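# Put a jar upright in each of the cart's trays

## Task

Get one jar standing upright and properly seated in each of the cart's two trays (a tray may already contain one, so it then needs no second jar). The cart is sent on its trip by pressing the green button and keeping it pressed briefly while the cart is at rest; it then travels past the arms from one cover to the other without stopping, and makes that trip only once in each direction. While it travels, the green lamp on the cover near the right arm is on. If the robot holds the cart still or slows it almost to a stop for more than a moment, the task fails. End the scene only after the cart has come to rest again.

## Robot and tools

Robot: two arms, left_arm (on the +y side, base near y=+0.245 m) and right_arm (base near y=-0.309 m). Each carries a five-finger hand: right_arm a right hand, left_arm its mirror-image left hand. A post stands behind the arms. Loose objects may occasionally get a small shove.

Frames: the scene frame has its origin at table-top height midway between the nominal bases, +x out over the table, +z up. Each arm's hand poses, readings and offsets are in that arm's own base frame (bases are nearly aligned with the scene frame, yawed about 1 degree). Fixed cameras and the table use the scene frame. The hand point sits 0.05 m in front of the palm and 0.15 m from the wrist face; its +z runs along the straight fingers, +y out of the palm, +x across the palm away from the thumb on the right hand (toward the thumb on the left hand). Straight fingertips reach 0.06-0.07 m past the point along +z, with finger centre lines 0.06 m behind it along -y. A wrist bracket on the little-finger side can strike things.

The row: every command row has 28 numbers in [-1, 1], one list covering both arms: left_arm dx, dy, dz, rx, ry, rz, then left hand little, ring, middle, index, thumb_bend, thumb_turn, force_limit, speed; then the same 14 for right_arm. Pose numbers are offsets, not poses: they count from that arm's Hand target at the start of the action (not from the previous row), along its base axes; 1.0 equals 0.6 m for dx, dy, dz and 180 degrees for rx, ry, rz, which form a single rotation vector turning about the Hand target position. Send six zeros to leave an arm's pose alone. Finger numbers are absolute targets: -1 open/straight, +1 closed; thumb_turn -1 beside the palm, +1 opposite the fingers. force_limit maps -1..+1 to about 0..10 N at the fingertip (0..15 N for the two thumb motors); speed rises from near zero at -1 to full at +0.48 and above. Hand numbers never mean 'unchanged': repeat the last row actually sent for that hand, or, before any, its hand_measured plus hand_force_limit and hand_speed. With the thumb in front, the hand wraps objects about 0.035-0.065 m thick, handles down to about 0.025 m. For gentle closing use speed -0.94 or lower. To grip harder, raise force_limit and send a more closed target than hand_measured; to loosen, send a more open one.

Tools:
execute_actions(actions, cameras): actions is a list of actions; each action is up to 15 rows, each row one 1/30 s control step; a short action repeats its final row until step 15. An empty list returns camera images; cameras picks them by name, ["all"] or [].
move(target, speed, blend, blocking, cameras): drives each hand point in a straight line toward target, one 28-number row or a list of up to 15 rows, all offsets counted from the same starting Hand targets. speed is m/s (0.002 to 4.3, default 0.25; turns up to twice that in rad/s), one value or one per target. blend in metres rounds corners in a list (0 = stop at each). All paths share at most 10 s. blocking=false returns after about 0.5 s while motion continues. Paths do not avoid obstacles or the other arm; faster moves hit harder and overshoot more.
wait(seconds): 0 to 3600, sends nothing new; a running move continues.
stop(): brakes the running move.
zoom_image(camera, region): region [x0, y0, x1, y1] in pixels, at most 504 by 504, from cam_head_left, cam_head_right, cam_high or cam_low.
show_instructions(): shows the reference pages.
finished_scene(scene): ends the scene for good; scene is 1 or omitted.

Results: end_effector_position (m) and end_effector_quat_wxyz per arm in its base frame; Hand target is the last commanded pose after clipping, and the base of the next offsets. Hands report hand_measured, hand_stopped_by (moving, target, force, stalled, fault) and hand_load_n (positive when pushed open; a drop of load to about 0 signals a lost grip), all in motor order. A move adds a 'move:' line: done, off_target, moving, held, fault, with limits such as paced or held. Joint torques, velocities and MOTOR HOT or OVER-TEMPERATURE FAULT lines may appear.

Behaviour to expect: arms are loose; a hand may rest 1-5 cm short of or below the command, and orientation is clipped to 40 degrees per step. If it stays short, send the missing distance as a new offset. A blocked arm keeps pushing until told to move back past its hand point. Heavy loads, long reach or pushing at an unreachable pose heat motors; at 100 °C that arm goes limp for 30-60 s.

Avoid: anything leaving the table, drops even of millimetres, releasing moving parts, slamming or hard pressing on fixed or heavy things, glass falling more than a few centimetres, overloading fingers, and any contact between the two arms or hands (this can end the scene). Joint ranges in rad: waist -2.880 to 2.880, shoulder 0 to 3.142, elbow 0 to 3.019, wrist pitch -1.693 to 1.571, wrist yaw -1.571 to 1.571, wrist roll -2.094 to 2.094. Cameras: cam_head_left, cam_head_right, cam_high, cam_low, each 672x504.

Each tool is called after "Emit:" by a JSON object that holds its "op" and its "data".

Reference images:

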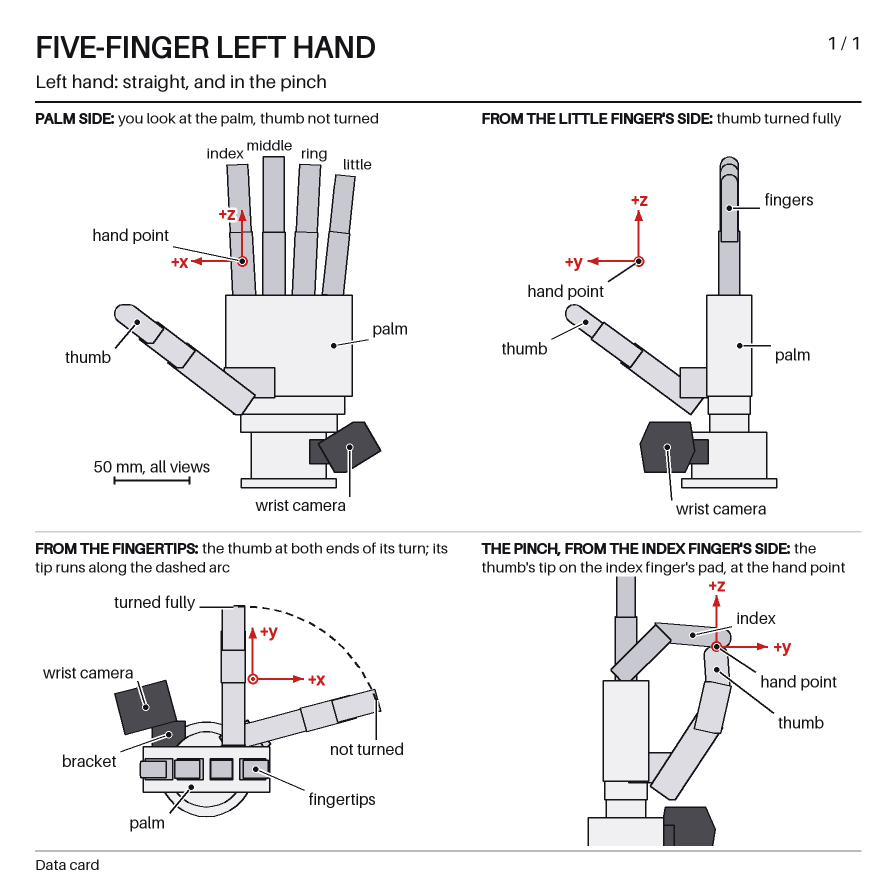

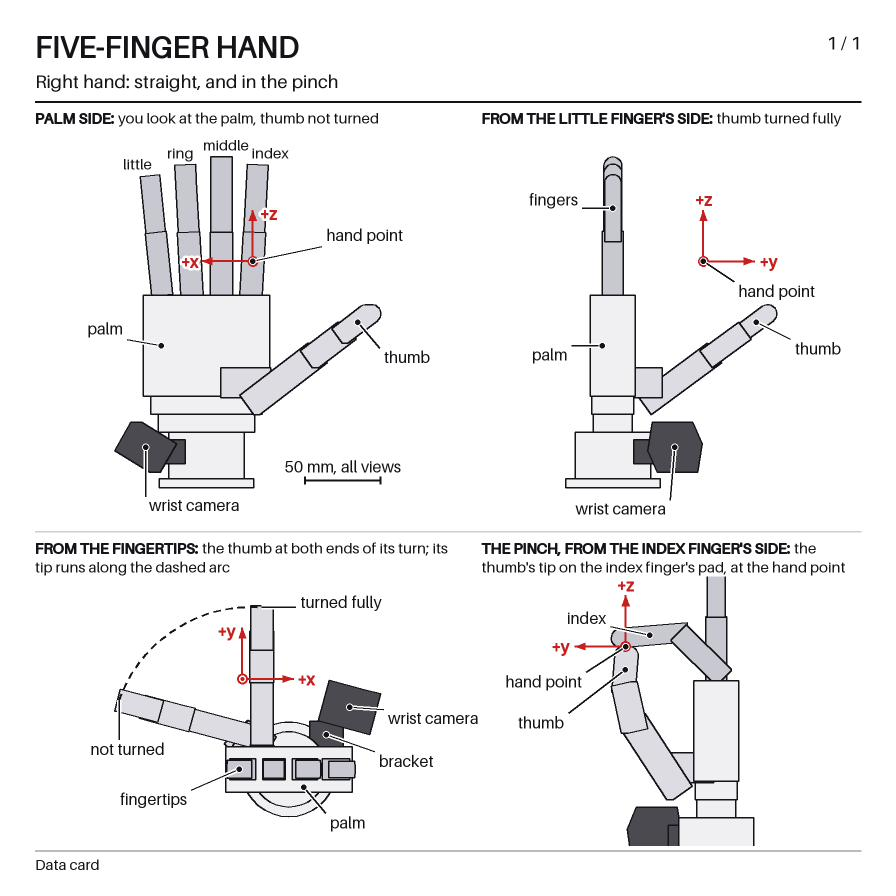

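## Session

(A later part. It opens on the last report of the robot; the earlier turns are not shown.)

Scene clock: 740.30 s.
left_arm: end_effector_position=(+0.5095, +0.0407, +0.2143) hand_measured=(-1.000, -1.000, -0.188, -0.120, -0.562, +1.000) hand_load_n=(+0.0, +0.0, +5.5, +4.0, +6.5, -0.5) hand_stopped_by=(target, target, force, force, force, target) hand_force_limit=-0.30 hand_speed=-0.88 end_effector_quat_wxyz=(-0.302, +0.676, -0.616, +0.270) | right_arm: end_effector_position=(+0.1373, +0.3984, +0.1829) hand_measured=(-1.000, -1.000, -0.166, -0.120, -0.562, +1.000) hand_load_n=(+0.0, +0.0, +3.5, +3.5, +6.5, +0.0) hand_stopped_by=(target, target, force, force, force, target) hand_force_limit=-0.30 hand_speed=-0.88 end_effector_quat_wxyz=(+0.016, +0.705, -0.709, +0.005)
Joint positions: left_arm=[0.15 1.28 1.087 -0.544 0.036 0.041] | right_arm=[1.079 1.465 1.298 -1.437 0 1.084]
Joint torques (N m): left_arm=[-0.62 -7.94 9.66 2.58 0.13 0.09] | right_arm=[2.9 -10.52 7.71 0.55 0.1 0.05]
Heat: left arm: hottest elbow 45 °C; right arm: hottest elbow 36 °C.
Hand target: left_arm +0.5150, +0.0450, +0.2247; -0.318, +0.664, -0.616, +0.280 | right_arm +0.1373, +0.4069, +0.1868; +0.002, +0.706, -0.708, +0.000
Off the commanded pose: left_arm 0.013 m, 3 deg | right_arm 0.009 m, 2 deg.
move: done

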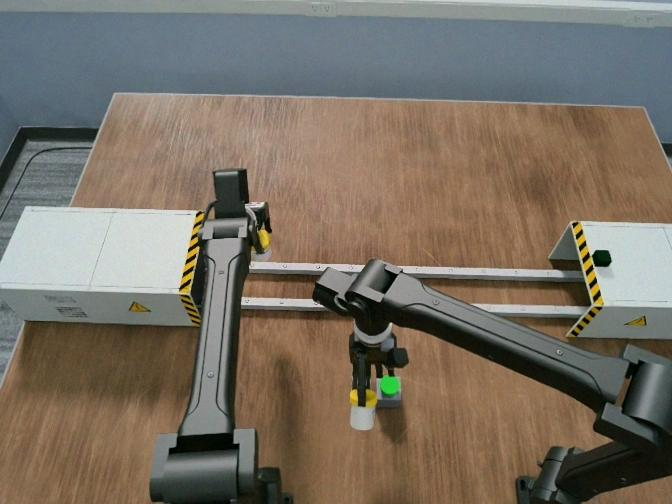

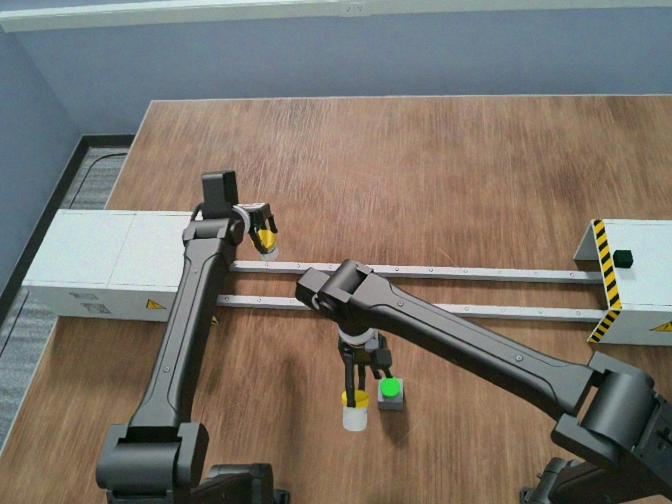

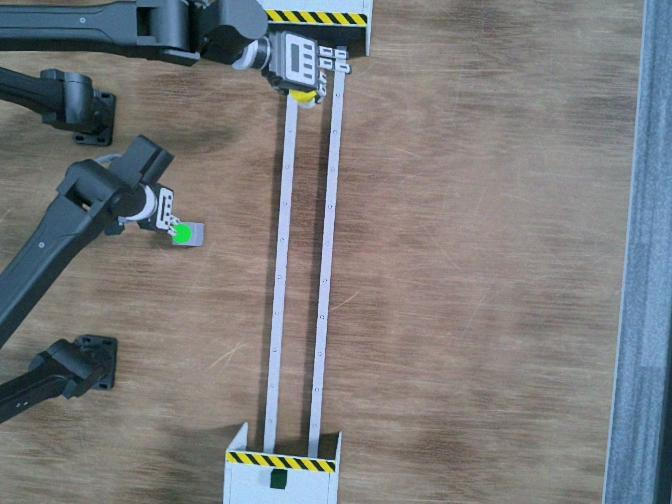

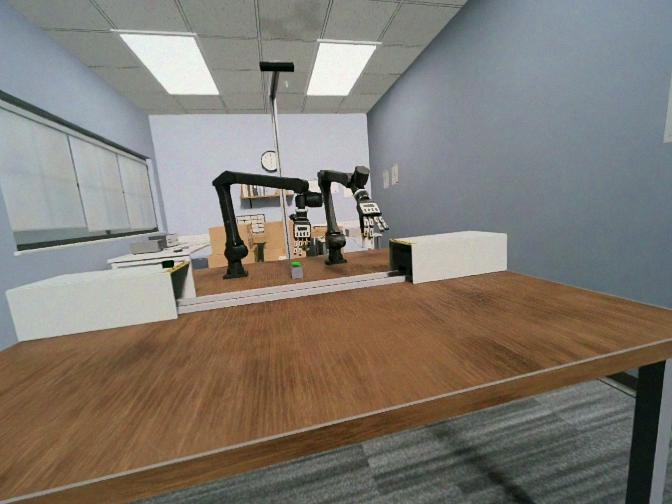

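Emit:
{"op": "move", "data": {"target": [[0,0,0,0,0,0,-1,-1,0.2,0.2,0.2,1,-0.3,-0.88, 0,0.002,-0.065,0,0,0,-1,-1,0.2,0.2,0.2,1,-0.3,-0.88]], "speed": 0.06}}

Emit:
{"op": "execute_actions", "data": {"actions": [[[0,0,0,0,0,0,-1,-1,0.2,0.2,0.2,1,-0.3,-0.88,0,0,-0.0083,0,0,0,-1,-1,0.2,0.2,0.2,1,-0.3,-0.88],[0,0,0,0,0,0,-1,-1,0.2,0.2,0.2,1,-0.3,-0.88,0,0,-0.0117,0,0,0,-1,-1,0.2,0.2,0.2,1,-0.3,-0.88],[0,0,0,0,0,0,-1,-1,0.2,0.2,0.2,1,-0.3,-0.88,0,0,-0.015,0,0,0,-1,-1,0.2,0.2,0.2,1,-0.3,-0.88],[0,0,0,0,0,0,-1,-1,0.2,0.2,0.2,1,-0.3,-0.88,0,0,-0.0183,0,0,0,-1,-1,0.2,0.2,0.2,1,-0.3,-0.88],[0,0,0,0,0,0,-1,-1,0.2,0.2,0.2,1,-0.3,-0.88,0,0,-0.0217,0,0,0,-1,-1,0.2,0.2,0.2,1,-0.3,-0.88],[0,0,0,0,0,0,-1,-1,0.2,0.2,0.2,1,-0.3,-0.88,0,0,-0.025,0,0,0,-1,-1,0.2,0.2,0.2,1,-0.3,-0.88],[0,0,0,0,0,0,-1,-1,0.2,0.2,0.2,1,-0.3,-0.88,0,0,-0.0283,0,0,0,-1,-1,0.2,0.2,0.2,1,-0.3,-0.88],[0,0,0,0,0,0,-1,-1,0.2,0.2,0.2,1,-0.3,-0.88,0,0,-0.0317,0,0,0,-1,-1,0.2,0.2,0.2,1,-0.3,-0.88],[0,0,0,0,0,0,-1,-1,0.2,0.2,0.2,1,-0.3,-0.88,0,0,-0.035,0,0,0,-1,-1,0.2,0.2,0.2,1,-0.3,-0.88]],
[[0,0,0,0,0,0,-1,-1,0.2,0.2,0.2,1,-0.3,-0.88,0,0,0,0,0,0,-1,-1,0.2,0.2,0.2,1,-0.3,-0.88],[0,0,0,0,0,0,-1,-1,0.2,0.2,0.2,1,-0.3,-0.88,0,0,0,0,0,0,-1,-1,0.2,0.2,0.2,1,-0.3,-0.88],[0,0,0,0,0,0,-1,-1,0.2,0.2,0.2,1,-0.3,-0.88,0,0,0,0,0,0,-1,-1,0.2,0.2,0.2,1,-0.3,-0.88],[0,0,0,0,0,0,-1,-1,0.2,0.2,0.2,1,-0.3,-0.88,0,0,0,0,0,0,-1,-1,0.2,0.2,0.2,1,-0.3,-0.88],[0,0,0,0,0,0,-1,-1,0.2,0.2,0.2,1,-0.3,-0.88,0,0,0,0,0,0,-1,-1,0.2,0.2,0.2,1,-0.3,-0.88],[0,0,0,0,0,0,-1,-1,0.2,0.2,0.2,1,-0.3,-0.88,0,0,0,0,0,0,-1,-1,0.2,0.2,0.2,1,-0.3,-0.88],[0,0,0,0,0,0,-1,-1,0.2,0.2,0.2,1,-0.3,-0.88,0,0,0,0,0,0,-1,-1,0.2,0.2,0.2,1,-0.3,-0.88],[0,0,0,0,0,0,-1,-1,0.2,0.2,0.2,1,-0.3,-0.88,0,0,0,0,0,0,-1,-1,0.2,0.2,0.2,1,-0.3,-0.88],[0,0,0,0,0,0,-1,-1,0.2,0.2,0.2,1,-0.3,-0.88,0,0,0,0,0,0,-1,-1,0.2,0.2,0.2,1,-0.3,-0.88],[0,0,0,0,0,0,-1,-1,0.2,0.2,0.2,1,-0.3,-0.88,0,0,0,0,0,0,-1,-1,0.2,0.2,0.2,1,-0.3,-0.88],[0,0,0,0,0,0,-1,-1,0.2,0.2,0.2,1,-0.3,-0.88,0,0,0.005,0,0,0,-1,-1,0.2,0.2,0.2,1,-0.3,-0.88],[0,0,0,0,0,0,-1,-1,0.2,0.2,0.2,1,-0.3,-0.88,0,0,0.01,0,0,0,-1,-1,0.2,0.2,0.2,1,-0.3,-0.88],[0,0,0,0,0,0,-1,-1,0.2,0.2,0.2,1,-0.3,-0.88,0,0,0.017,0,0,0,-1,-1,0.2,0.2,0.2,1,-0.3,-0.88],[0,0,0,0,0,0,-1,-1,0.2,0.2,0.2,1,-0.3,-0.88,0,0,0.024,0,0,0,-1,-1,0.2,0.2,0.2,1,-0.3,-0.88],[0,0,0,0,0,0,-1,-1,0.2,0.2,0.2,1,-0.3,-0.88,0,0,0.032,0,0,0,-1,-1,0.2,0.2,0.2,1,-0.3,-0.88]],
[[0,0,0,0,0,0,-1,-1,0.2,0.2,0.2,1,-0.3,-0.88,0,-0.0033,0.007,0,0,0,-1,-1,0.2,0.2,0.2,1,-0.3,-0.88],[0,0,0,0,0,0,-1,-1,0.2,0.2,0.2,1,-0.3,-0.88,0,-0.0067,0.014,0,0,0,-1,-1,0.2,0.2,0.2,1,-0.3,-0.88],[0,0,0,0,0,0,-1,-1,0.2,0.2,0.2,1,-0.3,-0.88,0,-0.01,0.021,0,0,0,-1,-1,0.2,0.2,0.2,1,-0.3,-0.88],[0,0,0,0,0,0,-1,-1,0.2,0.2,0.2,1,-0.3,-0.88,0,-0.0133,0.028,0,0,0,-1,-1,0.2,0.2,0.2,1,-0.3,-0.88],[0,0,0,0,0,0,-1,-1,0.2,0.2,0.2,1,-0.3,-0.88,0,-0.0167,0.034,0,0,0,-1,-1,0.2,0.2,0.2,1,-0.3,-0.88],[0,0,0,0,0,0,-1,-1,0.2,0.2,0.2,1,-0.3,-0.88,0,-0.0217,0.04,0,0,0,-1,-1,0.2,0.2,0.2,1,-0.3,-0.88],[0,0,0,0,0,0,-1,-1,0.2,0.2,0.2,1,-0.3,-0.88,0,-0.028,0.046,0,0,0,-1,-1,0.2,0.2,0.2,1,-0.3,-0.88],[0,0,0,0,0,0,-1,-1,0.2,0.2,0.2,1,-0.3,-0.88,0,-0.035,0.052,0,0,0,-1,-1,0.2,0.2,0.2,1,-0.3,-0.88],[0,0,0,0,0,0,-1,-1,0.2,0.2,0.2,1,-0.3,-0.88,0,-0.043,0.058,0,0,0,-1,-1,0.2,0.2,0.2,1,-0.3,-0.88],[0,0,0,0,0,0,-1,-1,0.2,0.2,0.2,1,-0.3,-0.88,0,-0.052,0.063,0,0,0,-1,-1,0.2,0.2,0.2,1,-0.3,-0.88],[0,0,0,0,0,0,-1,-1,0.2,0.2,0.2,1,-0.3,-0.88,0,-0.062,0.068,0,0,0,-1,-1,0.2,0.2,0.2,1,-0.3,-0.88],[0,0,0,0,0,0,-1,-1,0.2,0.2,0.2,1,-0.3,-0.88,0,-0.072,0.072,0,0,0,-1,-1,0.2,0.2,0.2,1,-0.3,-0.88],[0,0,0,0,0,0,-1,-1,0.2,0.2,0.2,1,-0.3,-0.88,0,-0.083,0.075,0,0,0,-1,-1,0.2,0.2,0.2,1,-0.3,-0.88],[0,0,0,0,0,0,-1,-1,0.2,0.2,0.2,1,-0.3,-0.88,0,-0.094,0.077,0,0,0,-1,-1,0.2,0.2,0.2,1,-0.3,-0.88],[0,0,0,0,0,0,-1,-1,0.2,0.2,0.2,1,-0.3,-0.88,0,-0.105,0.078,0,0,0,-1,-1,0.2,0.2,0.2,1,-0.3,-0.88]],
[[0,-0.001,0,0,0,0,-1,-1,0.2,0.2,0.2,1,-0.3,-0.88,0,-0.0111,0,0,0,0,-1,-1,0.2,0.2,0.2,1,-0.3,-0.88],[0,-0.002,0,0,0,0,-1,-1,0.2,0.2,0.2,1,-0.3,-0.88,0,-0.0222,0,0,0,0,-1,-1,0.2,0.2,0.2,1,-0.3,-0.88],[0,-0.003,0,0,0,0,-1,-1,0.2,0.2,0.2,1,-0.3,-0.88,0,-0.0333,0,0,0,0,-1,-1,0.2,0.2,0.2,1,-0.3,-0.88],[0,-0.004,0,0,0,0,-1,-1,0.2,0.2,0.2,1,-0.3,-0.88,0,-0.0444,0,0,0,0,-1,-1,0.2,0.2,0.2,1,-0.3,-0.88],[0,-0.005,0,0,0,0,-1,-1,0.2,0.2,0.2,1,-0.3,-0.88,0,-0.0556,0,0,0,0,-1,-1,0.2,0.2,0.2,1,-0.3,-0.88],[0,-0.006,0,0,0,0,-1,-1,0.2,0.2,0.2,1,-0.3,-0.88,0,-0.0667,0,0,0,0,-1,-1,0.2,0.2,0.2,1,-0.3,-0.88],[0,-0.007,0,0,0,0,-1,-1,0.2,0.2,0.2,1,-0.3,-0.88,0,-0.0778,0,0,0,0,-1,-1,0.2,0.2,0.2,1,-0.3,-0.88],[0,-0.008,0,0,0,0,-1,-1,0.2,0.2,0.2,1,-0.3,-0.88,0,-0.0889,0,0,0,0,-1,-1,0.2,0.2,0.2,1,-0.3,-0.88],[0,-0.009,0,0,0,0,-1,-1,0.2,0.2,0.2,1,-0.3,-0.88,0,-0.1,0,0,0,0,-1,-1,0.2,0.2,0.2,1,-0.3,-0.88],[0,-0.01,0,0,0,0,-1,-1,0.2,0.2,0.2,1,-0.3,-0.88,0,-0.1111,0,0,0,0,-1,-1,0.2,0.2,0.2,1,-0.3,-0.88],[0,-0.011,0,0,0,0,-1,-1,0.2,0.2,0.2,1,-0.3,-0.88,0,-0.1222,0,0,0,0,-1,-1,0.2,0.2,0.2,1,-0.3,-0.88],[0,-0.012,0,0,0,0,-1,-1,0.2,0.2,0.2,1,-0.3,-0.88,0,-0.1333,0,0,0,0,-1,-1,0.2,0.2,0.2,1,-0.3,-0.88],[0,-0.013,0,0,0,0,-1,-1,0.2,0.2,0.2,1,-0.3,-0.88,0,-0.1444,0,0,0,0,-1,-1,0.2,0.2,0.2,1,-0.3,-0.88],[0,-0.014,0,0,0,0,-1,-1,0.2,0.2,0.2,1,-0.3,-0.88,0,-0.1556,0,0,0,0,-1,-1,0.2,0.2,0.2,1,-0.3,-0.88],[0,-0.015,0,0,0,0,-1,-1,0.2,0.2,0.2,1,-0.3,-0.88,0,-0.1667,0,0,0,0,-1,-1,0.2,0.2,0.2,1,-0.3,-0.88]],
[[0.001,-0.002,-0.002,0,0,0,-1,-1,0.2,0.2,0.2,1,-0.3,-0.88,0,-0.0111,0,0,0,0,-1,-1,0.2,0.2,0.2,1,-0.3,-0.88],[0.002,-0.007,-0.006,0,0,0,-1,-1,0.2,0.2,0.2,1,-0.3,-0.88,0,-0.0222,0,0,0,0,-1,-1,0.2,0.2,0.2,1,-0.3,-0.88],[0.003,-0.014,-0.012,0,0,0,-1,-1,0.2,0.2,0.2,1,-0.3,-0.88,0,-0.0333,0,0,0,0,-1,-1,0.2,0.2,0.2,1,-0.3,-0.88],[0.004,-0.0215,-0.018,0,0,0,-1,-1,0.2,0.2,0.2,1,-0.3,-0.88,0,-0.0444,0,0,0,0,-1,-1,0.2,0.2,0.2,1,-0.3,-0.88],[0.005,-0.029,-0.024,0,0,0,-1,-1,0.2,0.2,0.2,1,-0.3,-0.88,0,-0.0556,0,0,0,0,-1,-1,0.2,0.2,0.2,1,-0.3,-0.88],[0.0063,-0.0365,-0.03,0,0,0,-1,-1,0.2,0.2,0.2,1,-0.3,-0.88,0,-0.0667,0,0,0,0,-1,-1,0.2,0.2,0.2,1,-0.3,-0.88],[0.0076,-0.044,-0.036,0,0,0,-1,-1,0.2,0.2,0.2,1,-0.3,-0.88,0,-0.0778,0,0,0,0,-1,-1,0.2,0.2,0.2,1,-0.3,-0.88],[0.0089,-0.0515,-0.042,0,0,0,-1,-1,0.2,0.2,0.2,1,-0.3,-0.88,0,-0.0889,0,0,0,0,-1,-1,0.2,0.2,0.2,1,-0.3,-0.88],[0.0102,-0.059,-0.048,0,0,0,-1,-1,0.2,0.2,0.2,1,-0.3,-0.88,0,-0.1,0,0,0,0,-1,-1,0.2,0.2,0.2,1,-0.3,-0.88],[0.0115,-0.0665,-0.054,0,0,0,-1,-1,0.2,0.2,0.2,1,-0.3,-0.88,0,-0.1111,0,0,0,0,-1,-1,0.2,0.2,0.2,1,-0.3,-0.88],[0.0127,-0.074,-0.06,0,0,0,-1,-1,0.2,0.2,0.2,1,-0.3,-0.88,0,-0.1222,0,0,0,0,-1,-1,0.2,0.2,0.2,1,-0.3,-0.88],[0.0139,-0.0815,-0.066,0,0,0,-1,-1,0.2,0.2,0.2,1,-0.3,-0.88,0,-0.1333,0,0,0,0,-1,-1,0.2,0.2,0.2,1,-0.3,-0.88],[0.0151,-0.089,-0.072,0,0,0,-1,-1,0.2,0.2,0.2,1,-0.3,-0.88,0,-0.1444,0,0,0,0,-1,-1,0.2,0.2,0.2,1,-0.3,-0.88],[0.0159,-0.0965,-0.078,0,0,0,-1,-1,0.2,0.2,0.2,1,-0.3,-0.88,0,-0.1556,0,0,0,0,-1,-1,0.2,0.2,0.2,1,-0.3,-0.88],[0.0165,-0.104,-0.084,0,0,0,-1,-1,0.2,0.2,0.2,1,-0.3,-0.88,0,-0.1667,0,0,0,0,-1,-1,0.2,0.2,0.2,1,-0.3,-0.88]],
[[0.0003,-0.0075,-0.006,0,0,0,-1,-1,0.2,0.2,0.2,1,-0.3,-0.88,0,-0.01,0,0,0,0,-1,-1,0.2,0.2,0.2,1,-0.3,-0.88],[0.0005,-0.015,-0.012,0,0,0,-1,-1,0.2,0.2,0.2,1,-0.3,-0.88,0,-0.02,0,0,0,0,-1,-1,0.2,0.2,0.2,1,-0.3,-0.88],[0.0008,-0.0225,-0.018,0,0,0,-1,-1,0.2,0.2,0.2,1,-0.3,-0.88,0,-0.029,0,0,0,0,-1,-1,0.2,0.2,0.2,1,-0.3,-0.88],[0.001,-0.03,-0.024,0,0,0,-1,-1,0.2,0.2,0.2,1,-0.3,-0.88,0,-0.037,0,0,0,0,-1,-1,0.2,0.2,0.2,1,-0.3,-0.88],[0.0013,-0.0375,-0.03,0,0,0,-1,-1,0.2,0.2,0.2,1,-0.3,-0.88,0,-0.044,0,0,0,0,-1,-1,0.2,0.2,0.2,1,-0.3,-0.88],[0.0015,-0.045,-0.036,0,0,0,-1,-1,0.2,0.2,0.2,1,-0.3,-0.88,0,-0.05,0,0,0,0,-1,-1,0.2,0.2,0.2,1,-0.3,-0.88],[0.0018,-0.0525,-0.041,0,0,0,-1,-1,0.2,0.2,0.2,1,-0.3,-0.88,0,-0.055,0,0,0,0,-1,-1,0.2,0.2,0.2,1,-0.3,-0.88],[0.002,-0.06,-0.046,0,0,0,-1,-1,0.2,0.2,0.2,1,-0.3,-0.88,0,-0.059,0,0,0,0,-1,-1,0.2,0.2,0.2,1,-0.3,-0.88],[0.0023,-0.0675,-0.051,0,0,0,-1,-1,0.2,0.2,0.2,1,-0.3,-0.88,0,-0.062,0,0,0,0,-1,-1,0.2,0.2,0.2,1,-0.3,-0.88],[0.0025,-0.075,-0.056,0,0,0,-1,-1,0.2,0.2,0.2,1,-0.3,-0.88,0,-0.064,0,0,0,0,-1,-1,0.2,0.2,0.2,1,-0.3,-0.88],[0.0028,-0.0825,-0.061,0,0,0,-1,-1,0.2,0.2,0.2,1,-0.3,-0.88,0,-0.065,0,0,0,0,-1,-1,0.2,0.2,0.2,1,-0.3,-0.88],[0.003,-0.09,-0.066,0,0,0,-1,-1,0.2,0.2,0.2,1,-0.3,-0.88,0,-0.065,0,0,0,0,-1,-1,0.2,0.2,0.2,1,-0.3,-0.88],[0.0033,-0.0975,-0.071,0,0,0,-1,-1,0.2,0.2,0.2,1,-0.3,-0.88,0,-0.065,0,0,0,0,-1,-1,0.2,0.2,0.2,1,-0.3,-0.88],[0.0035,-0.105,-0.077,0,0,0,-1,-1,0.2,0.2,0.2,1,-0.3,-0.88,0,-0.065,0,0,0,0,-1,-1,0.2,0.2,0.2,1,-0.3,-0.88],[0.0038,-0.1125,-0.083,0,0,0,-1,-1,0.2,0.2,0.2,1,-0.3,-0.88,0,-0.065,0,0,0,0,-1,-1,0.2,0.2,0.2,1,-0.3,-0.88]],
[[0.0012,-0.0075,0,0,0,0,-1,-1,0.2,0.2,0.2,1,-0.3,-0.88,0,0,0,0,0,0,-1,-1,0.2,0.2,0.2,1,-0.3,-0.88],[0.0023,-0.015,0,0,0,0,-1,-1,0.2,0.2,0.2,1,-0.3,-0.88,0,0,0,0,0,0,-1,-1,0.2,0.2,0.2,1,-0.3,-0.88],[0.0035,-0.0225,0,0,0,0,-1,-1,0.2,0.2,0.2,1,-0.3,-0.88,0,0,0,0,0,0,-1,-1,0.2,0.2,0.2,1,-0.3,-0.88],[0.0046,-0.03,0,0,0,0,-1,-1,0.2,0.2,0.2,1,-0.3,-0.88,0,0,0,0,0,0,-1,-1,0.2,0.2,0.2,1,-0.3,-0.88],[0.0058,-0.0375,0,0,0,0,-1,-1,0.2,0.2,0.2,1,-0.3,-0.88,0,0,0,0,0,0,-1,-1,0.2,0.2,0.2,1,-0.3,-0.88],[0.0069,-0.045,0,0,0,0,-1,-1,0.2,0.2,0.2,1,-0.3,-0.88,0,0,0,0,0,0,-1,-1,0.2,0.2,0.2,1,-0.3,-0.88],[0.0081,-0.0525,0,0,0,0,-1,-1,0.2,0.2,0.2,1,-0.3,-0.88,0,0,0,0,0,0,-1,-1,0.2,0.2,0.2,1,-0.3,-0.88],[0.0092,-0.06,0,0,0,0,-1,-1,0.2,0.2,0.2,1,-0.3,-0.88,0,0,0,0,0,0,-1,-1,0.2,0.2,0.2,1,-0.3,-0.88],[0.0104,-0.0675,0,0,0,0,-1,-1,0.2,0.2,0.2,1,-0.3,-0.88,0,0,0,0,0,0,-1,-1,0.2,0.2,0.2,1,-0.3,-0.88],[0.0115,-0.075,0,0,0,0,-1,-1,0.2,0.2,0.2,1,-0.3,-0.88,0,0,0,0,0,0,-1,-1,0.2,0.2,0.2,1,-0.3,-0.88],[0.0127,-0.0825,0,0,0,0,-1,-1,0.2,0.2,0.2,1,-0.3,-0.88,0,0,0,0,0,0,-1,-1,0.2,0.2,0.2,1,-0.3,-0.88],[0.0138,-0.09,0,0,0,0,-1,-1,0.2,0.2,0.2,1,-0.3,-0.88,0,0,0,0,0,0,-1,-1,0.2,0.2,0.2,1,-0.3,-0.88],[0.015,-0.0975,0,0,0,0,-1,-1,0.2,0.2,0.2,1,-0.3,-0.88,0,0,0,0,0,0,-1,-1,0.2,0.2,0.2,1,-0.3,-0.88],[0.0161,-0.105,0,0,0,0,-1,-1,0.2,0.2,0.2,1,-0.3,-0.88,0,0,0,0,0,0,-1,-1,0.2,0.2,0.2,1,-0.3,-0.88],[0.0173,-0.1125,0,0,0,0,-1,-1,0.2,0.2,0.2,1,-0.3,-0.88,0,0,0,0,0,0,-1,-1,0.2,0.2,0.2,1,-0.3,-0.88]],
[[0.0003,-0.0075,0,0,0,0,-1,-1,0.2,0.2,0.2,1,-0.3,-0.88,0,0,0,0,0,0,-1,-1,0.2,0.2,0.2,1,-0.3,-0.88],[0.0005,-0.015,0,0,0,0,-1,-1,0.2,0.2,0.2,1,-0.3,-0.88,0,0,0,0,0,0,-1,-1,0.2,0.2,0.2,1,-0.3,-0.88],[0.0008,-0.0225,0,0,0,0,-1,-1,0.2,0.2,0.2,1,-0.3,-0.88,0,0,0,0,0,0,-1,-1,0.2,0.2,0.2,1,-0.3,-0.88],[0.001,-0.03,0,0,0,0,-1,-1,0.2,0.2,0.2,1,-0.3,-0.88,0,0,0,0,0,0,-1,-1,0.2,0.2,0.2,1,-0.3,-0.88],[0.0013,-0.0375,0,0,0,0,-1,-1,0.2,0.2,0.2,1,-0.3,-0.88,0,0,0,0,0,0,-1,-1,0.2,0.2,0.2,1,-0.3,-0.88],[0.0015,-0.045,0,0,0,0,-1,-1,0.2,0.2,0.2,1,-0.3,-0.88,0,0,0,0,0,0,-1,-1,0.2,0.2,0.2,1,-0.3,-0.88],[0.0018,-0.0525,0,0,0,0,-1,-1,0.2,0.2,0.2,1,-0.3,-0.88,0,0,0,0,0,0,-1,-1,0.2,0.2,0.2,1,-0.3,-0.88],[0.002,-0.06,0,0,0,0,-1,-1,-0.7,-0.7,-1,1,-0.3,-0.3,0,0,0,0,0,0,-1,-1,0.2,0.2,0.2,1,-0.3,-0.88],[0.0023,-0.0675,0,0,0,0,-1,-1,-0.7,-0.7,-1,1,-0.3,-0.3,0,0,0,0,0,0,-1,-1,0.2,0.2,0.2,1,-0.3,-0.88],[0.0025,-0.075,0,0,0,0,-1,-1,-0.7,-0.7,-1,1,-0.3,-0.3,0,0,0,0,0,0,-1,-1,0.2,0.2,0.2,1,-0.3,-0.88],[0.0028,-0.0825,0,0,0,0,-1,-1,-0.7,-0.7,-1,1,-0.3,-0.3,0,0,0,0,0,0,-1,-1,0.2,0.2,0.2,1,-0.3,-0.88],[0.003,-0.09,0.001,0,0,0,-1,-1,-0.7,-0.7,-1,1,-0.3,-0.3,0,0,0,0,0,0,-1,-1,0.2,0.2,0.2,1,-0.3,-0.88],[0.0033,-0.0975,0.002,0,0,0,-1,-1,-0.7,-0.7,-1,1,-0.3,-0.3,0,0,0,0,0,0,-1,-1,0.2,0.2,0.2,1,-0.3,-0.88],[0.0035,-0.105,0.004,0,0,0,-1,-1,-0.7,-0.7,-1,1,-0.3,-0.3,0,0,0,0,0,0,-1,-1,0.2,0.2,0.2,1,-0.3,-0.88],[0.0038,-0.1125,0.007,0,0,0,-1,-1,-0.7,-0.7,-1,1,-0.3,-0.3,0,0,0,0,0,0,-1,-1,0.2,0.2,0.2,1,-0.3,-0.88]],
[[0.0002,-0.0075,0.005,0,0,0,-1,-1,-0.7,-0.7,-1,1,-0.3,-0.3,0,0,0,0,0,0,-1,-1,0.2,0.2,0.2,1,-0.3,-0.88],[0.0004,-0.015,0.011,0,0,0,-1,-1,-0.7,-0.7,-1,1,-0.3,-0.3,0,0,0,0,0,0,-1,-1,0.2,0.2,0.2,1,-0.3,-0.88],[0.0006,-0.0225,0.017,0,0,0,-1,-1,-0.7,-0.7,-1,1,-0.3,-0.3,0,0,0,0,0,0,-1,-1,0.2,0.2,0.2,1,-0.3,-0.88],[0.0008,-0.03,0.024,0,0,0,-1,-1,-0.7,-0.7,-1,1,-0.3,-0.3,0,0,0,0,0,0,-1,-1,0.2,0.2,0.2,1,-0.3,-0.88],[0.001,-0.0375,0.031,0,0,0,-1,-1,-0.7,-0.7,-1,1,-0.3,-0.3,0,0,0,0,0,0,-1,-1,0.2,0.2,0.2,1,-0.3,-0.88],[0.0012,-0.045,0.038,0,0,0,-1,-1,-0.7,-0.7,-1,1,-0.3,-0.3,0,0,0,0,0,0,-1,-1,0.2,0.2,0.2,1,-0.3,-0.88],[0.0013,-0.0525,0.045,0,0,0,-1,-1,-0.7,-0.7,-1,1,-0.3,-0.3,0,0,0,0,0,0,-1,-1,0.2,0.2,0.2,1,-0.3,-0.88],[0.0014,-0.0595,0.052,0,0,0,-1,-1,-0.7,-0.7,-1,1,-0.3,-0.3,0,0,0,0,0,0,-1,-1,0.2,0.2,0.2,1,-0.3,-0.88],[0.0015,-0.066,0.059,0,0,0,-1,-1,-0.7,-0.7,-1,1,-0.3,-0.3,0,0,0,0,0,0,-1,-1,0.2,0.2,0.2,1,-0.3,-0.88],[0.0016,-0.0715,0.066,0,0,0,-1,-1,-0.7,-0.7,-1,1,-0.3,-0.3,0,0,0,0,0,0,-1,-1,0.2,0.2,0.2,1,-0.3,-0.88],[0.0017,-0.0765,0.073,0,0,0,-1,-1,-0.7,-0.7,-1,1,-0.3,-0.3,0,0,0,0,0,0,-1,-1,0.2,0.2,0.2,1,-0.3,-0.88],[0.0018,-0.081,0.08,0,0,0,-1,-1,-0.7,-0.7,-1,1,-0.3,-0.3,0,0,0,0,0,0,-1,-1,0.2,0.2,0.2,1,-0.3,-0.88],[0.0018,-0.0845,0.087,0,0,0,-1,-1,-0.7,-0.7,-1,1,-0.3,-0.3,0,0,0,0,0,0,-1,-1,0.2,0.2,0.2,1,-0.3,-0.88],[0.0018,-0.0875,0.094,0,0,0,-1,-1,-0.7,-0.7,-1,1,-0.3,-0.3,0,0,0,0,0,0,-1,-1,0.2,0.2,0.2,1,-0.3,-0.88],[0.0018,-0.09,0.101,0,0,0,-1,-1,-0.7,-0.7,-1,1,-0.3,-0.3,0,0,0,0,0,0,-1,-1,0.2,0.2,0.2,1,-0.3,-0.88]],
[[0,-0.0015,0.007,0,0,0,-1,-1,-0.7,-0.7,-1,1,-0.3,-0.3,0,0,0,0,0,0,-1,-1,0.2,0.2,0.2,1,-0.3,-0.88],[0,-0.0025,0.014,0,0,0,-1,-1,-0.7,-0.7,-1,1,-0.3,-0.3,0,0,0,0,0,0,-1,-1,0.2,0.2,0.2,1,-0.3,-0.88],[0,-0.003,0.021,0,0,0,-1,-1,-0.7,-0.7,-1,1,-0.3,-0.3,0,0,0,0,0,0,-1,-1,0.2,0.2,0.2,1,-0.3,-0.88],[0,-0.003,0.028,0,0,0,-1,-1,-0.7,-0.7,-1,1,-0.3,-0.3,0,0,0,0,0,0,-1,-1,0.2,0.2,0.2,1,-0.3,-0.88],[0,-0.003,0.035,0,0,0,-1,-1,-0.7,-0.7,-1,1,-0.3,-0.3,0,0,0,0,0,0,-1,-1,0.2,0.2,0.2,1,-0.3,-0.88],[0,-0.003,0.042,0,0,0,-1,-1,-0.7,-0.7,-1,1,-0.3,-0.3,0,0,0,0,0,0,-1,-1,0.2,0.2,0.2,1,-0.3,-0.88],[0,-0.003,0.048,0,0,0,-1,-1,-0.7,-0.7,-1,1,-0.3,-0.3,0,0,0,0,0,0,-1,-1,0.2,0.2,0.2,1,-0.3,-0.88],[0,-0.003,0.053,0,0,0,-1,-1,-0.7,-0.7,-1,1,-0.3,-0.3,0,0,0,0,0,0,-1,-1,0.2,0.2,0.2,1,-0.3,-0.88],[0,-0.003,0.057,0,0,0,-1,-1,-0.7,-0.7,-1,1,-0.3,-0.3,0,0,0,0,0,0,-1,-1,0.2,0.2,0.2,1,-0.3,-0.88],[0,-0.003,0.06,0,0,0,-1,-1,-0.7,-0.7,-1,1,-0.3,-0.3,0,0,0,0,0,0,-1,-1,0.2,0.2,0.2,1,-0.3,-0.88]]], "cameras": ["all"]}}

Emit:
{"op": "zoom_image", "data": {"camera": "cam_high", "region": [210, 150, 380, 450]}}

Emit:
{"op": "zoom_image", "data": {"camera": "cam_low", "region": [180, 200, 360, 320]}}

Scene clock: 855.33 s.
left_arm: end_effector_position=(+0.5095, +0.0407, +0.2143) hand_measured=(-1.000, -1.000, -0.188, -0.120, -0.562, +1.000) hand_load_n=(+0.0, +0.0, +5.0, +4.0, +6.5, +0.0) hand_stopped_by=(target, target, force, force, force, target) hand_force_limit=-0.30 hand_speed=-0.88 end_effector_quat_wxyz=(-0.302, +0.676, -0.616, +0.270) | right_arm: end_effector_position=(+0.1382, +0.3989, +0.1494) hand_measured=(-1.000, -1.000, -0.166, -0.120, -0.562, +1.000) hand_load_n=(+0.0, +0.0, +3.0, +3.5, +6.5, +0.0) hand_stopped_by=(target, target, force, force, force, target) hand_force_limit=-0.30 hand_speed=-0.88 end_effector_quat_wxyz=(+0.013, +0.705, -0.709, +0.006)
Joint positions: left_arm=[0.15 1.28 1.087 -0.544 0.036 0.041] | right_arm=[1.079 1.482 1.227 -1.345 0.003 1.085]
Joint torques (N m): left_arm=[-0.67 -7.94 9.66 2.58 0.13 0.1] | right_arm=[3.02 -10.11 6.98 0.94 -0.02 0.05]
Heat: left arm: hottest elbow 40 °C; right arm: hottest elbow 36 °C.
Hand target: left_arm +0.5150, +0.0450, +0.2247; -0.318, +0.664, -0.616, +0.280 | right_arm +0.1373, +0.4081, +0.1478; +0.002, +0.706, -0.708, +0.000
Off the commanded pose: left_arm 0.013 m, 3 deg | right_arm 0.009 m, 2 deg.
move: done

Scene clock: 861.03 s.
left_arm: end_effector_position=(+0.5249, -0.2738, +0.1939) hand_measured=(-1.000, -1.000, -0.700, -0.700, -1.000, +1.000) hand_load_n=(+0.0, +0.0, +0.5, +0.0, +0.0, +0.0) hand_stopped_by=(target, target, target, target, target, target) hand_force_limit=-0.30 hand_speed=-0.30 end_effector_quat_wxyz=(-0.313, +0.660, -0.632, +0.257) | right_arm: end_effector_position=(+0.1400, +0.1067, +0.1881) hand_measured=(-1.000, -1.000, -0.166, -0.120, -0.562, +1.000) hand_load_n=(+0.0, -0.5, +3.0, +3.5, +6.0, +0.0) hand_stopped_by=(target, target, force, force, force, target) hand_force_limit=-0.30 hand_speed=-0.88 end_effector_quat_wxyz=(+0.007, +0.703, -0.711, +0.002)
Joint positions: left_arm=[-0.553 1.529 1.305 -0.636 -0.48 -0.415] | right_arm=[0.37 0.885 0.858 -1.554 0.009 0.381]
Joint torques (N m): left_arm=[-1.55 -10.05 14.41 0.68 -0.4 -0.26] | right_arm=[1.85 -3.78 7.79 -0.53 -0.14 -0.11]
Heat: left arm: hottest elbow 40 °C; right arm: hottest elbow 36 °C.
Hand target: left_arm +0.5409, -0.2847, +0.2253; -0.318, +0.664, -0.616, +0.280 | right_arm +0.1373, +0.1060, +0.1928; +0.002, +0.706, -0.708, +0.000
Off the commanded pose: left_arm 0.037 m, 3 deg | right_arm 0.005 m, 1 deg.
Step readings (end_effector_position of left_arm | right_arm):
0: (+0.5095, +0.0407, +0.2143) | (+0.1382, +0.3989, +0.1494)
1: (+0.5095, +0.0407, +0.2143) | (+0.1382, +0.3989, +0.1494)
2: (+0.5095, +0.0407, +0.2143) | (+0.1384, +0.3992, +0.1494)
4: (+0.5095, +0.0407, +0.2143) | (+0.1385, +0.3994, +0.1483)
8: (+0.5095, +0.0407, +0.2143) | (+0.1386, +0.3990, +0.1448)
15: (+0.5095, +0.0407, +0.2143) | (+0.1386, +0.3989, +0.1443)
16: (+0.5095, +0.0407, +0.2143) | (+0.1383, +0.3984, +0.1444)
17: (+0.5095, +0.0407, +0.2143) | (+0.1385, +0.3987, +0.1443)
19: (+0.5095, +0.0407, +0.2143) | (+0.1385, +0.3987, +0.1443)
23: (+0.5095, +0.0407, +0.2143) | (+0.1387, +0.3986, +0.1442)
30: (+0.5095, +0.0407, +0.2143) | (+0.1387, +0.3986, +0.1448)
31: (+0.5095, +0.0407, +0.2143) | (+0.1387, +0.3986, +0.1448)
32: (+0.5095, +0.0407, +0.2143) | (+0.1385, +0.3987, +0.1449)
34: (+0.5095, +0.0407, +0.2143) | (+0.1383, +0.3983, +0.1456)
38: (+0.5095, +0.0407, +0.2143) | (+0.1365, +0.3977, +0.1470)
45: (+0.5095, +0.0407, +0.2143) | (+0.1305, +0.3780, +0.1644)
46: (+0.5095, +0.0407, +0.2143) | (+0.1316, +0.3738, +0.1674)
47: (+0.5095, +0.0407, +0.2143) | (+0.1328, +0.3698, +0.1708)
49: (+0.5095, +0.0407, +0.2143) | (+0.1358, +0.3586, +0.1758)
53: (+0.5095, +0.0407, +0.2143) | (+0.1367, +0.3307, +0.1816)
60: (+0.5095, +0.0407, +0.2143) | (+0.1383, +0.2832, +0.1814)
61: (+0.5095, +0.0407, +0.2143) | (+0.1383, +0.2770, +0.1811)
62: (+0.5095, +0.0402, +0.2143) | (+0.1382, +0.2708, +0.1811)
64: (+0.5102, +0.0407, +0.2140) | (+0.1376, +0.2575, +0.1813)
68: (+0.5117, +0.0370, +0.2091) | (+0.1372, +0.2319, +0.1822)
75: (+0.5124, +0.0015, +0.1898) | (+0.1367, +0.1871, +0.1837)
76: (+0.5129, -0.0036, +0.1858) | (+0.1369, +0.1810, +0.1842)
77: (+0.5137, -0.0087, +0.1834) | (+0.1369, +0.1750, +0.1843)
79: (+0.5147, -0.0204, +0.1750) | (+0.1371, +0.1617, +0.1842)
83: (+0.5150, -0.0382, +0.1585) | (+0.1387, +0.1386, +0.1854)
90: (+0.5163, -0.0675, +0.1351) | (+0.1409, +0.1136, +0.1876)
91: (+0.5171, -0.0721, +0.1334) | (+0.1409, +0.1119, +0.1877)
92: (+0.5174, -0.0758, +0.1301) | (+0.1409, +0.1110, +0.1878)
94: (+0.5198, -0.0834, +0.1288) | (+0.1412, +0.1093, +0.1878)
98: (+0.5208, -0.1004, +0.1279) | (+0.1405, +0.1076, +0.1880)
105: (+0.5223, -0.1311, +0.1264) | (+0.1402, +0.1070, +0.1881)
106: (+0.5219, -0.1357, +0.1250) | (+0.1402, +0.1070, +0.1881)
107: (+0.5222, -0.1399, +0.1244) | (+0.1401, +0.1069, +0.1881)
109: (+0.5222, -0.1500, +0.1208) | (+0.1401, +0.1069, +0.1881)
113: (+0.5175, -0.1665, +0.1032) | (+0.1401, +0.1068, +0.1881)
120: (+0.5118, -0.1952, +0.0918) | (+0.1401, +0.1068, +0.1881)
121: (+0.5127, -0.1992, +0.0942) | (+0.1401, +0.1068, +0.1881)
122: (+0.5131, -0.2033, +0.0960) | (+0.1401, +0.1068, +0.1881)
124: (+0.5087, -0.2119, +0.0949) | (+0.1400, +0.1067, +0.1881)
128: (+0.5123, -0.2287, +0.1062) | (+0.1400, +0.1067, +0.1881)
135: (+0.5215, -0.2591, +0.1463) | (+0.1400, +0.1067, +0.1881)
136: (+0.5216, -0.2628, +0.1509) | (+0.1400, +0.1067, +0.1881)
137: (+0.5221, -0.2657, +0.1554) | (+0.1400, +0.1067, +0.1881)
139: (+0.5227, -0.2699, +0.1636) | (+0.1400, +0.1067, +0.1881)
143: (+0.5235, -0.2729, +0.1763) | (+0.1400, +0.1067, +0.1881)
150: (+0.5259, -0.2743, +0.1927) | (+0.1400, +0.1067, +0.1881)

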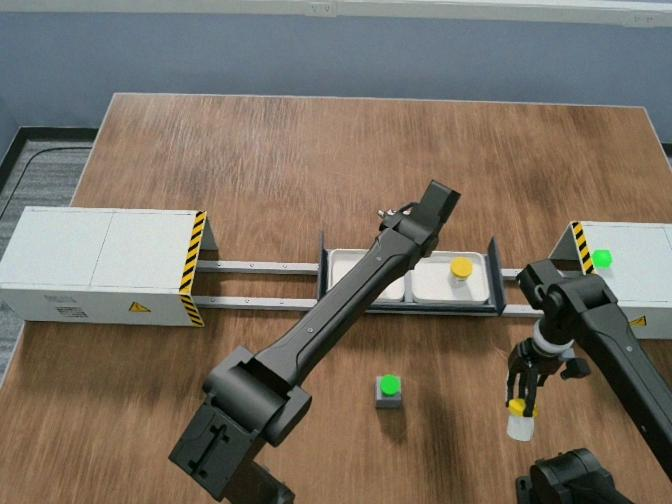

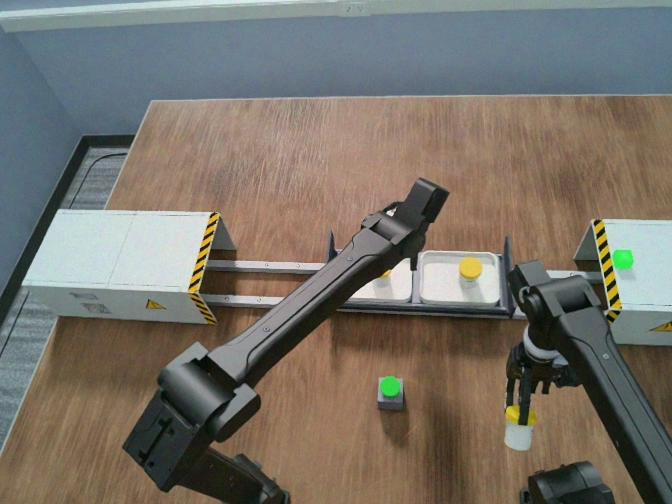

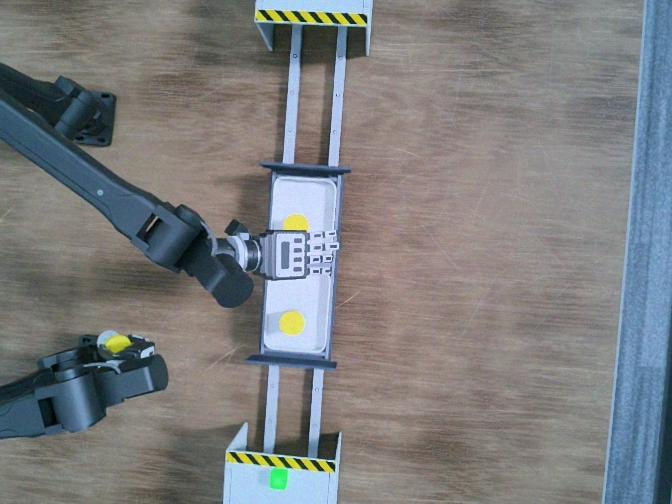

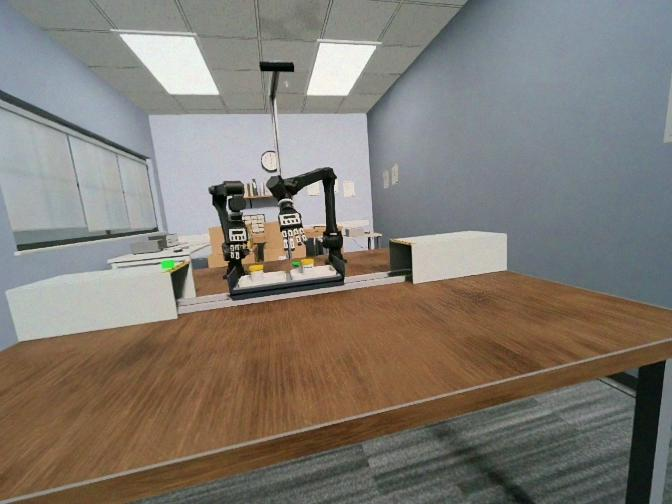

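Scaled by 1.680 from the camera's image (finer frame: 960x720).

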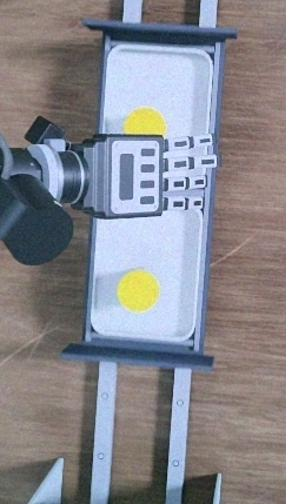

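Scaled by 2.800 from the camera's image (finer frame: 960x720).

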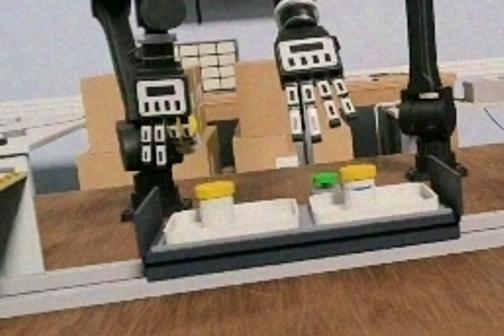

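Emit:
{"op": "move", "data": {"target": [[0,0,0,0,0,0,-1,-1,-0.7,-0.7,-1,1,-0.3,-0.3, 0.1853,-0.0868,-0.02,0,-0.272,0,-1,-1,0.2,0.2,0.2,1,-0.3,-0.88],[0,0,0,0,0,0,-1,-1,-0.7,-0.7,-1,1,-0.3,-0.3, 0.1853,-0.0868,-0.145,0,-0.272,0,-1,-1,0.2,0.2,0.2,1,-0.3,-0.88]], "speed": [0.2,0.1], "cameras": ["all"]}}

Emit:
{"op": "zoom_image", "data": {"camera": "cam_low", "region": [200, 230, 260, 290]}}

Emit:
{"op": "zoom_image", "data": {"camera": "cam_head_left", "region": [460, 290, 580, 410]}}

Scene clock: 872.27 s.
left_arm: end_effector_position=(+0.5249, -0.2739, +0.1940) hand_measured=(-1.000, -1.000, -0.700, -0.700, -1.000, +1.000) hand_load_n=(+0.0, +0.0, +0.0, -0.5, +0.0, +0.0) hand_stopped_by=(target, target, target, target, target, target) hand_force_limit=-0.30 hand_speed=-0.30 end_effector_quat_wxyz=(-0.313, +0.661, -0.632, +0.257) | right_arm: end_effector_position=(+0.2389, +0.0542, +0.0969) hand_measured=(-1.000, -1.000, -0.166, -0.120, -0.562, +1.000) hand_load_n=(+0.0, +0.0, +3.0, +3.5, +6.5, +0.0) hand_stopped_by=(target, target, force, force, force, target) hand_force_limit=-0.30 hand_speed=-0.88 end_effector_quat_wxyz=(-0.279, +0.647, -0.652, +0.280)
Joint positions: left_arm=[-0.553 1.529 1.305 -0.636 -0.48 -0.416] | right_arm=[0.172 0.433 0.365 -0.698 0.128 0.125]
Joint torques (N m): left_arm=[-1.55 -9.93 14.53 0.61 -0.41 -0.26] | right_arm=[1.85 -0.03 9.13 2.39 -0.06 -0.12]
Heat: left arm: hottest elbow 42 °C; right arm: hottest elbow 36 °C.
Hand target: left_arm +0.5409, -0.2847, +0.2253; -0.318, +0.664, -0.616, +0.280 | right_arm +0.2485, +0.0539, +0.1058; -0.292, +0.643, -0.645, +0.293
Off the commanded pose: left_arm 0.037 m, 3 deg | right_arm 0.013 m, 2 deg.
move: off_target (right_arm)

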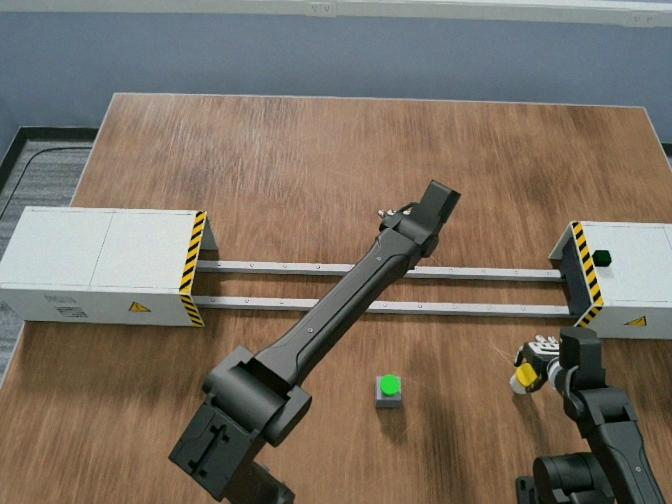

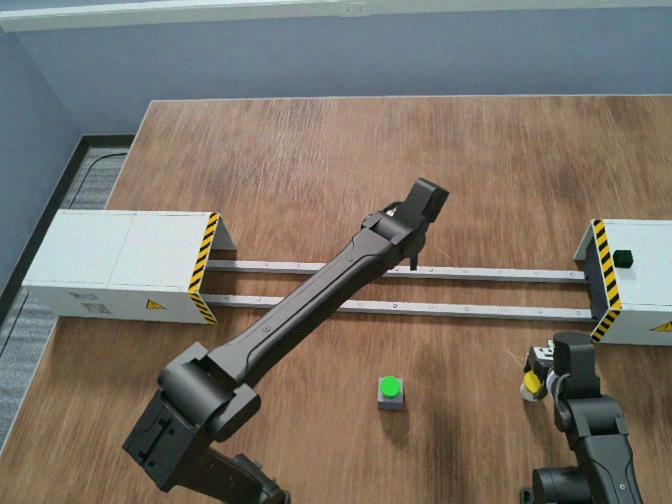

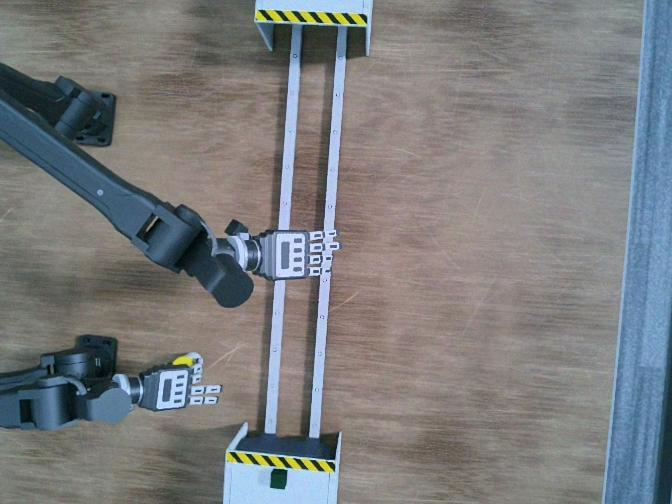

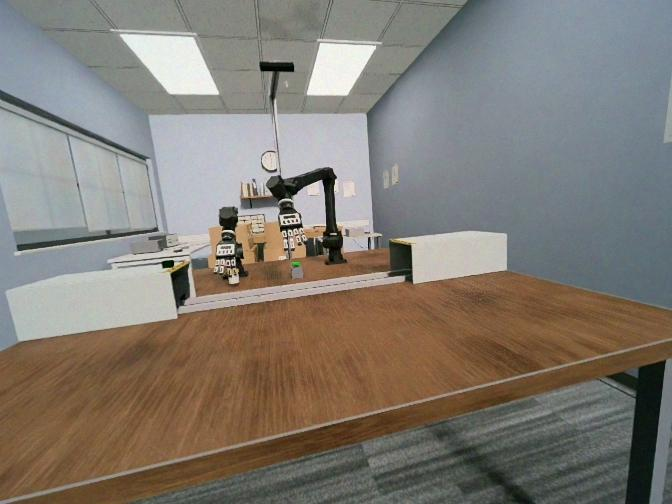

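Scaled by 8.400 from the camera's image (finer frame: 960x720).

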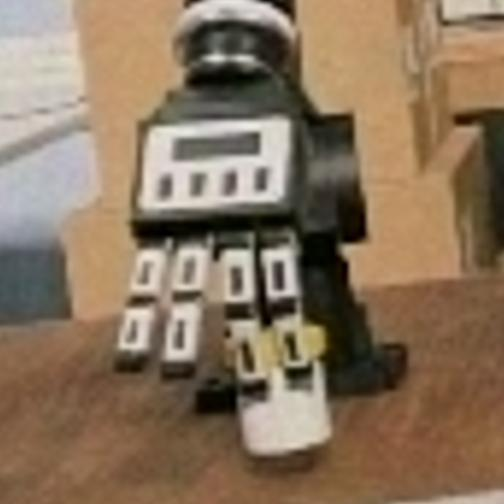

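Scaled by 4.200 from the camera's image (finer frame: 960x720).

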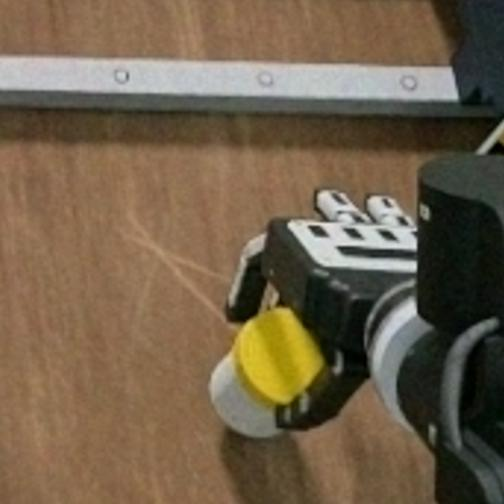

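Emit:
{"op": "move", "data": {"target": [[0,0,0,0,0,0,-1,-1,-0.7,-0.7,-1,1,-0.3,-0.3, 0,0,-0.036,0,0,0,-1,-1,0.2,0.2,0.2,1,-0.3,-0.88]], "speed": 0.05, "cameras": ["cam_low","cam_head_left"]}}

Emit:
{"op": "zoom_image", "data": {"camera": "cam_low", "region": [200, 240, 260, 300]}}

Emit:
{"op": "zoom_image", "data": {"camera": "cam_head_left", "region": [460, 290, 580, 410]}}

Scene clock: 879.00 s.
left_arm: end_effector_position=(+0.5249, -0.2739, +0.1940) hand_measured=(-1.000, -1.000, -0.700, -0.700, -1.000, +1.000) hand_load_n=(+0.0, +0.0, +0.0, +0.0, +0.0, +0.0) hand_stopped_by=(target, target, target, target, target, target) hand_force_limit=-0.30 hand_speed=-0.30 end_effector_quat_wxyz=(-0.313, +0.661, -0.632, +0.257) | right_arm: end_effector_position=(+0.2401, +0.0547, +0.0792) hand_measured=(-1.000, -1.000, -0.166, -0.120, -0.562, +1.000) hand_load_n=(-0.5, +0.0, +3.0, +3.5, +6.5, +0.0) hand_stopped_by=(target, target, force, force, force, target) hand_force_limit=-0.30 hand_speed=-0.88 end_effector_quat_wxyz=(-0.285, +0.645, -0.650, +0.283)
Joint positions: left_arm=[-0.553 1.529 1.305 -0.636 -0.48 -0.416] | right_arm=[0.174 0.433 0.313 -0.632 0.128 0.125]
Joint torques (N m): left_arm=[-1.55 -9.93 14.53 0.61 -0.4 -0.26] | right_arm=[1.85 0.91 8.85 2.36 -0.04 -0.12]
Heat: left arm: hottest elbow 43 °C; right arm: hottest elbow 36 °C.
Hand target: left_arm +0.5409, -0.2847, +0.2253; -0.318, +0.664, -0.616, +0.280 | right_arm +0.2485, +0.0539, +0.0842; -0.292, +0.643, -0.645, +0.293
Off the commanded pose: left_arm 0.037 m, 3 deg | right_arm 0.010 m, 1 deg.
move: done
Images, in order (width x height): cam_head_left 672x504, cam_low 672x504.

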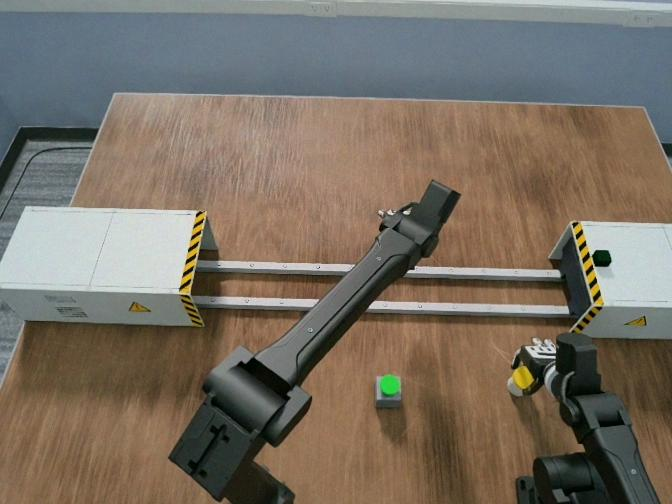

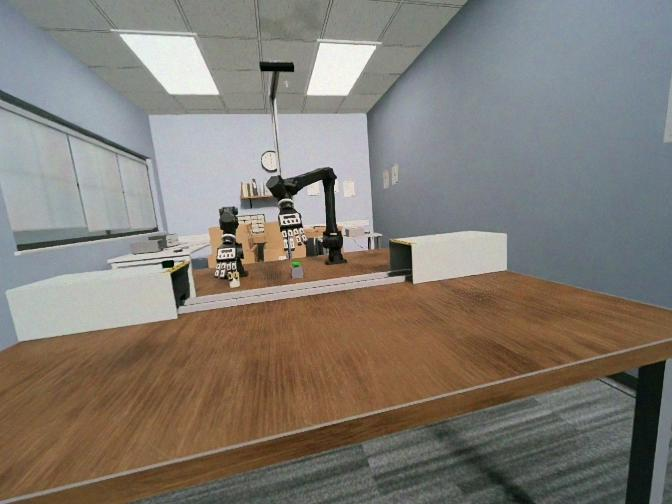

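Scaled by 8.400 from the camera's image (finer frame: 960x720).

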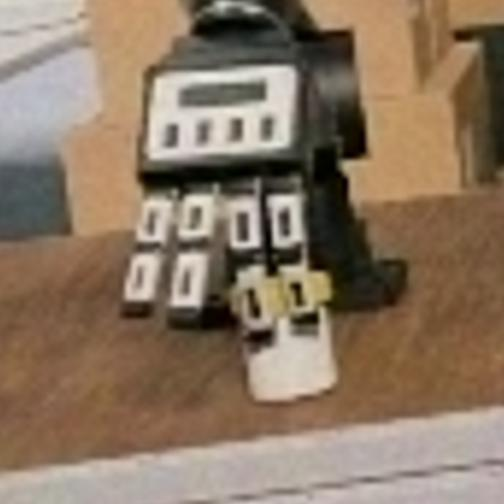

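Scaled by 4.200 from the camera's image (finer frame: 960x720).

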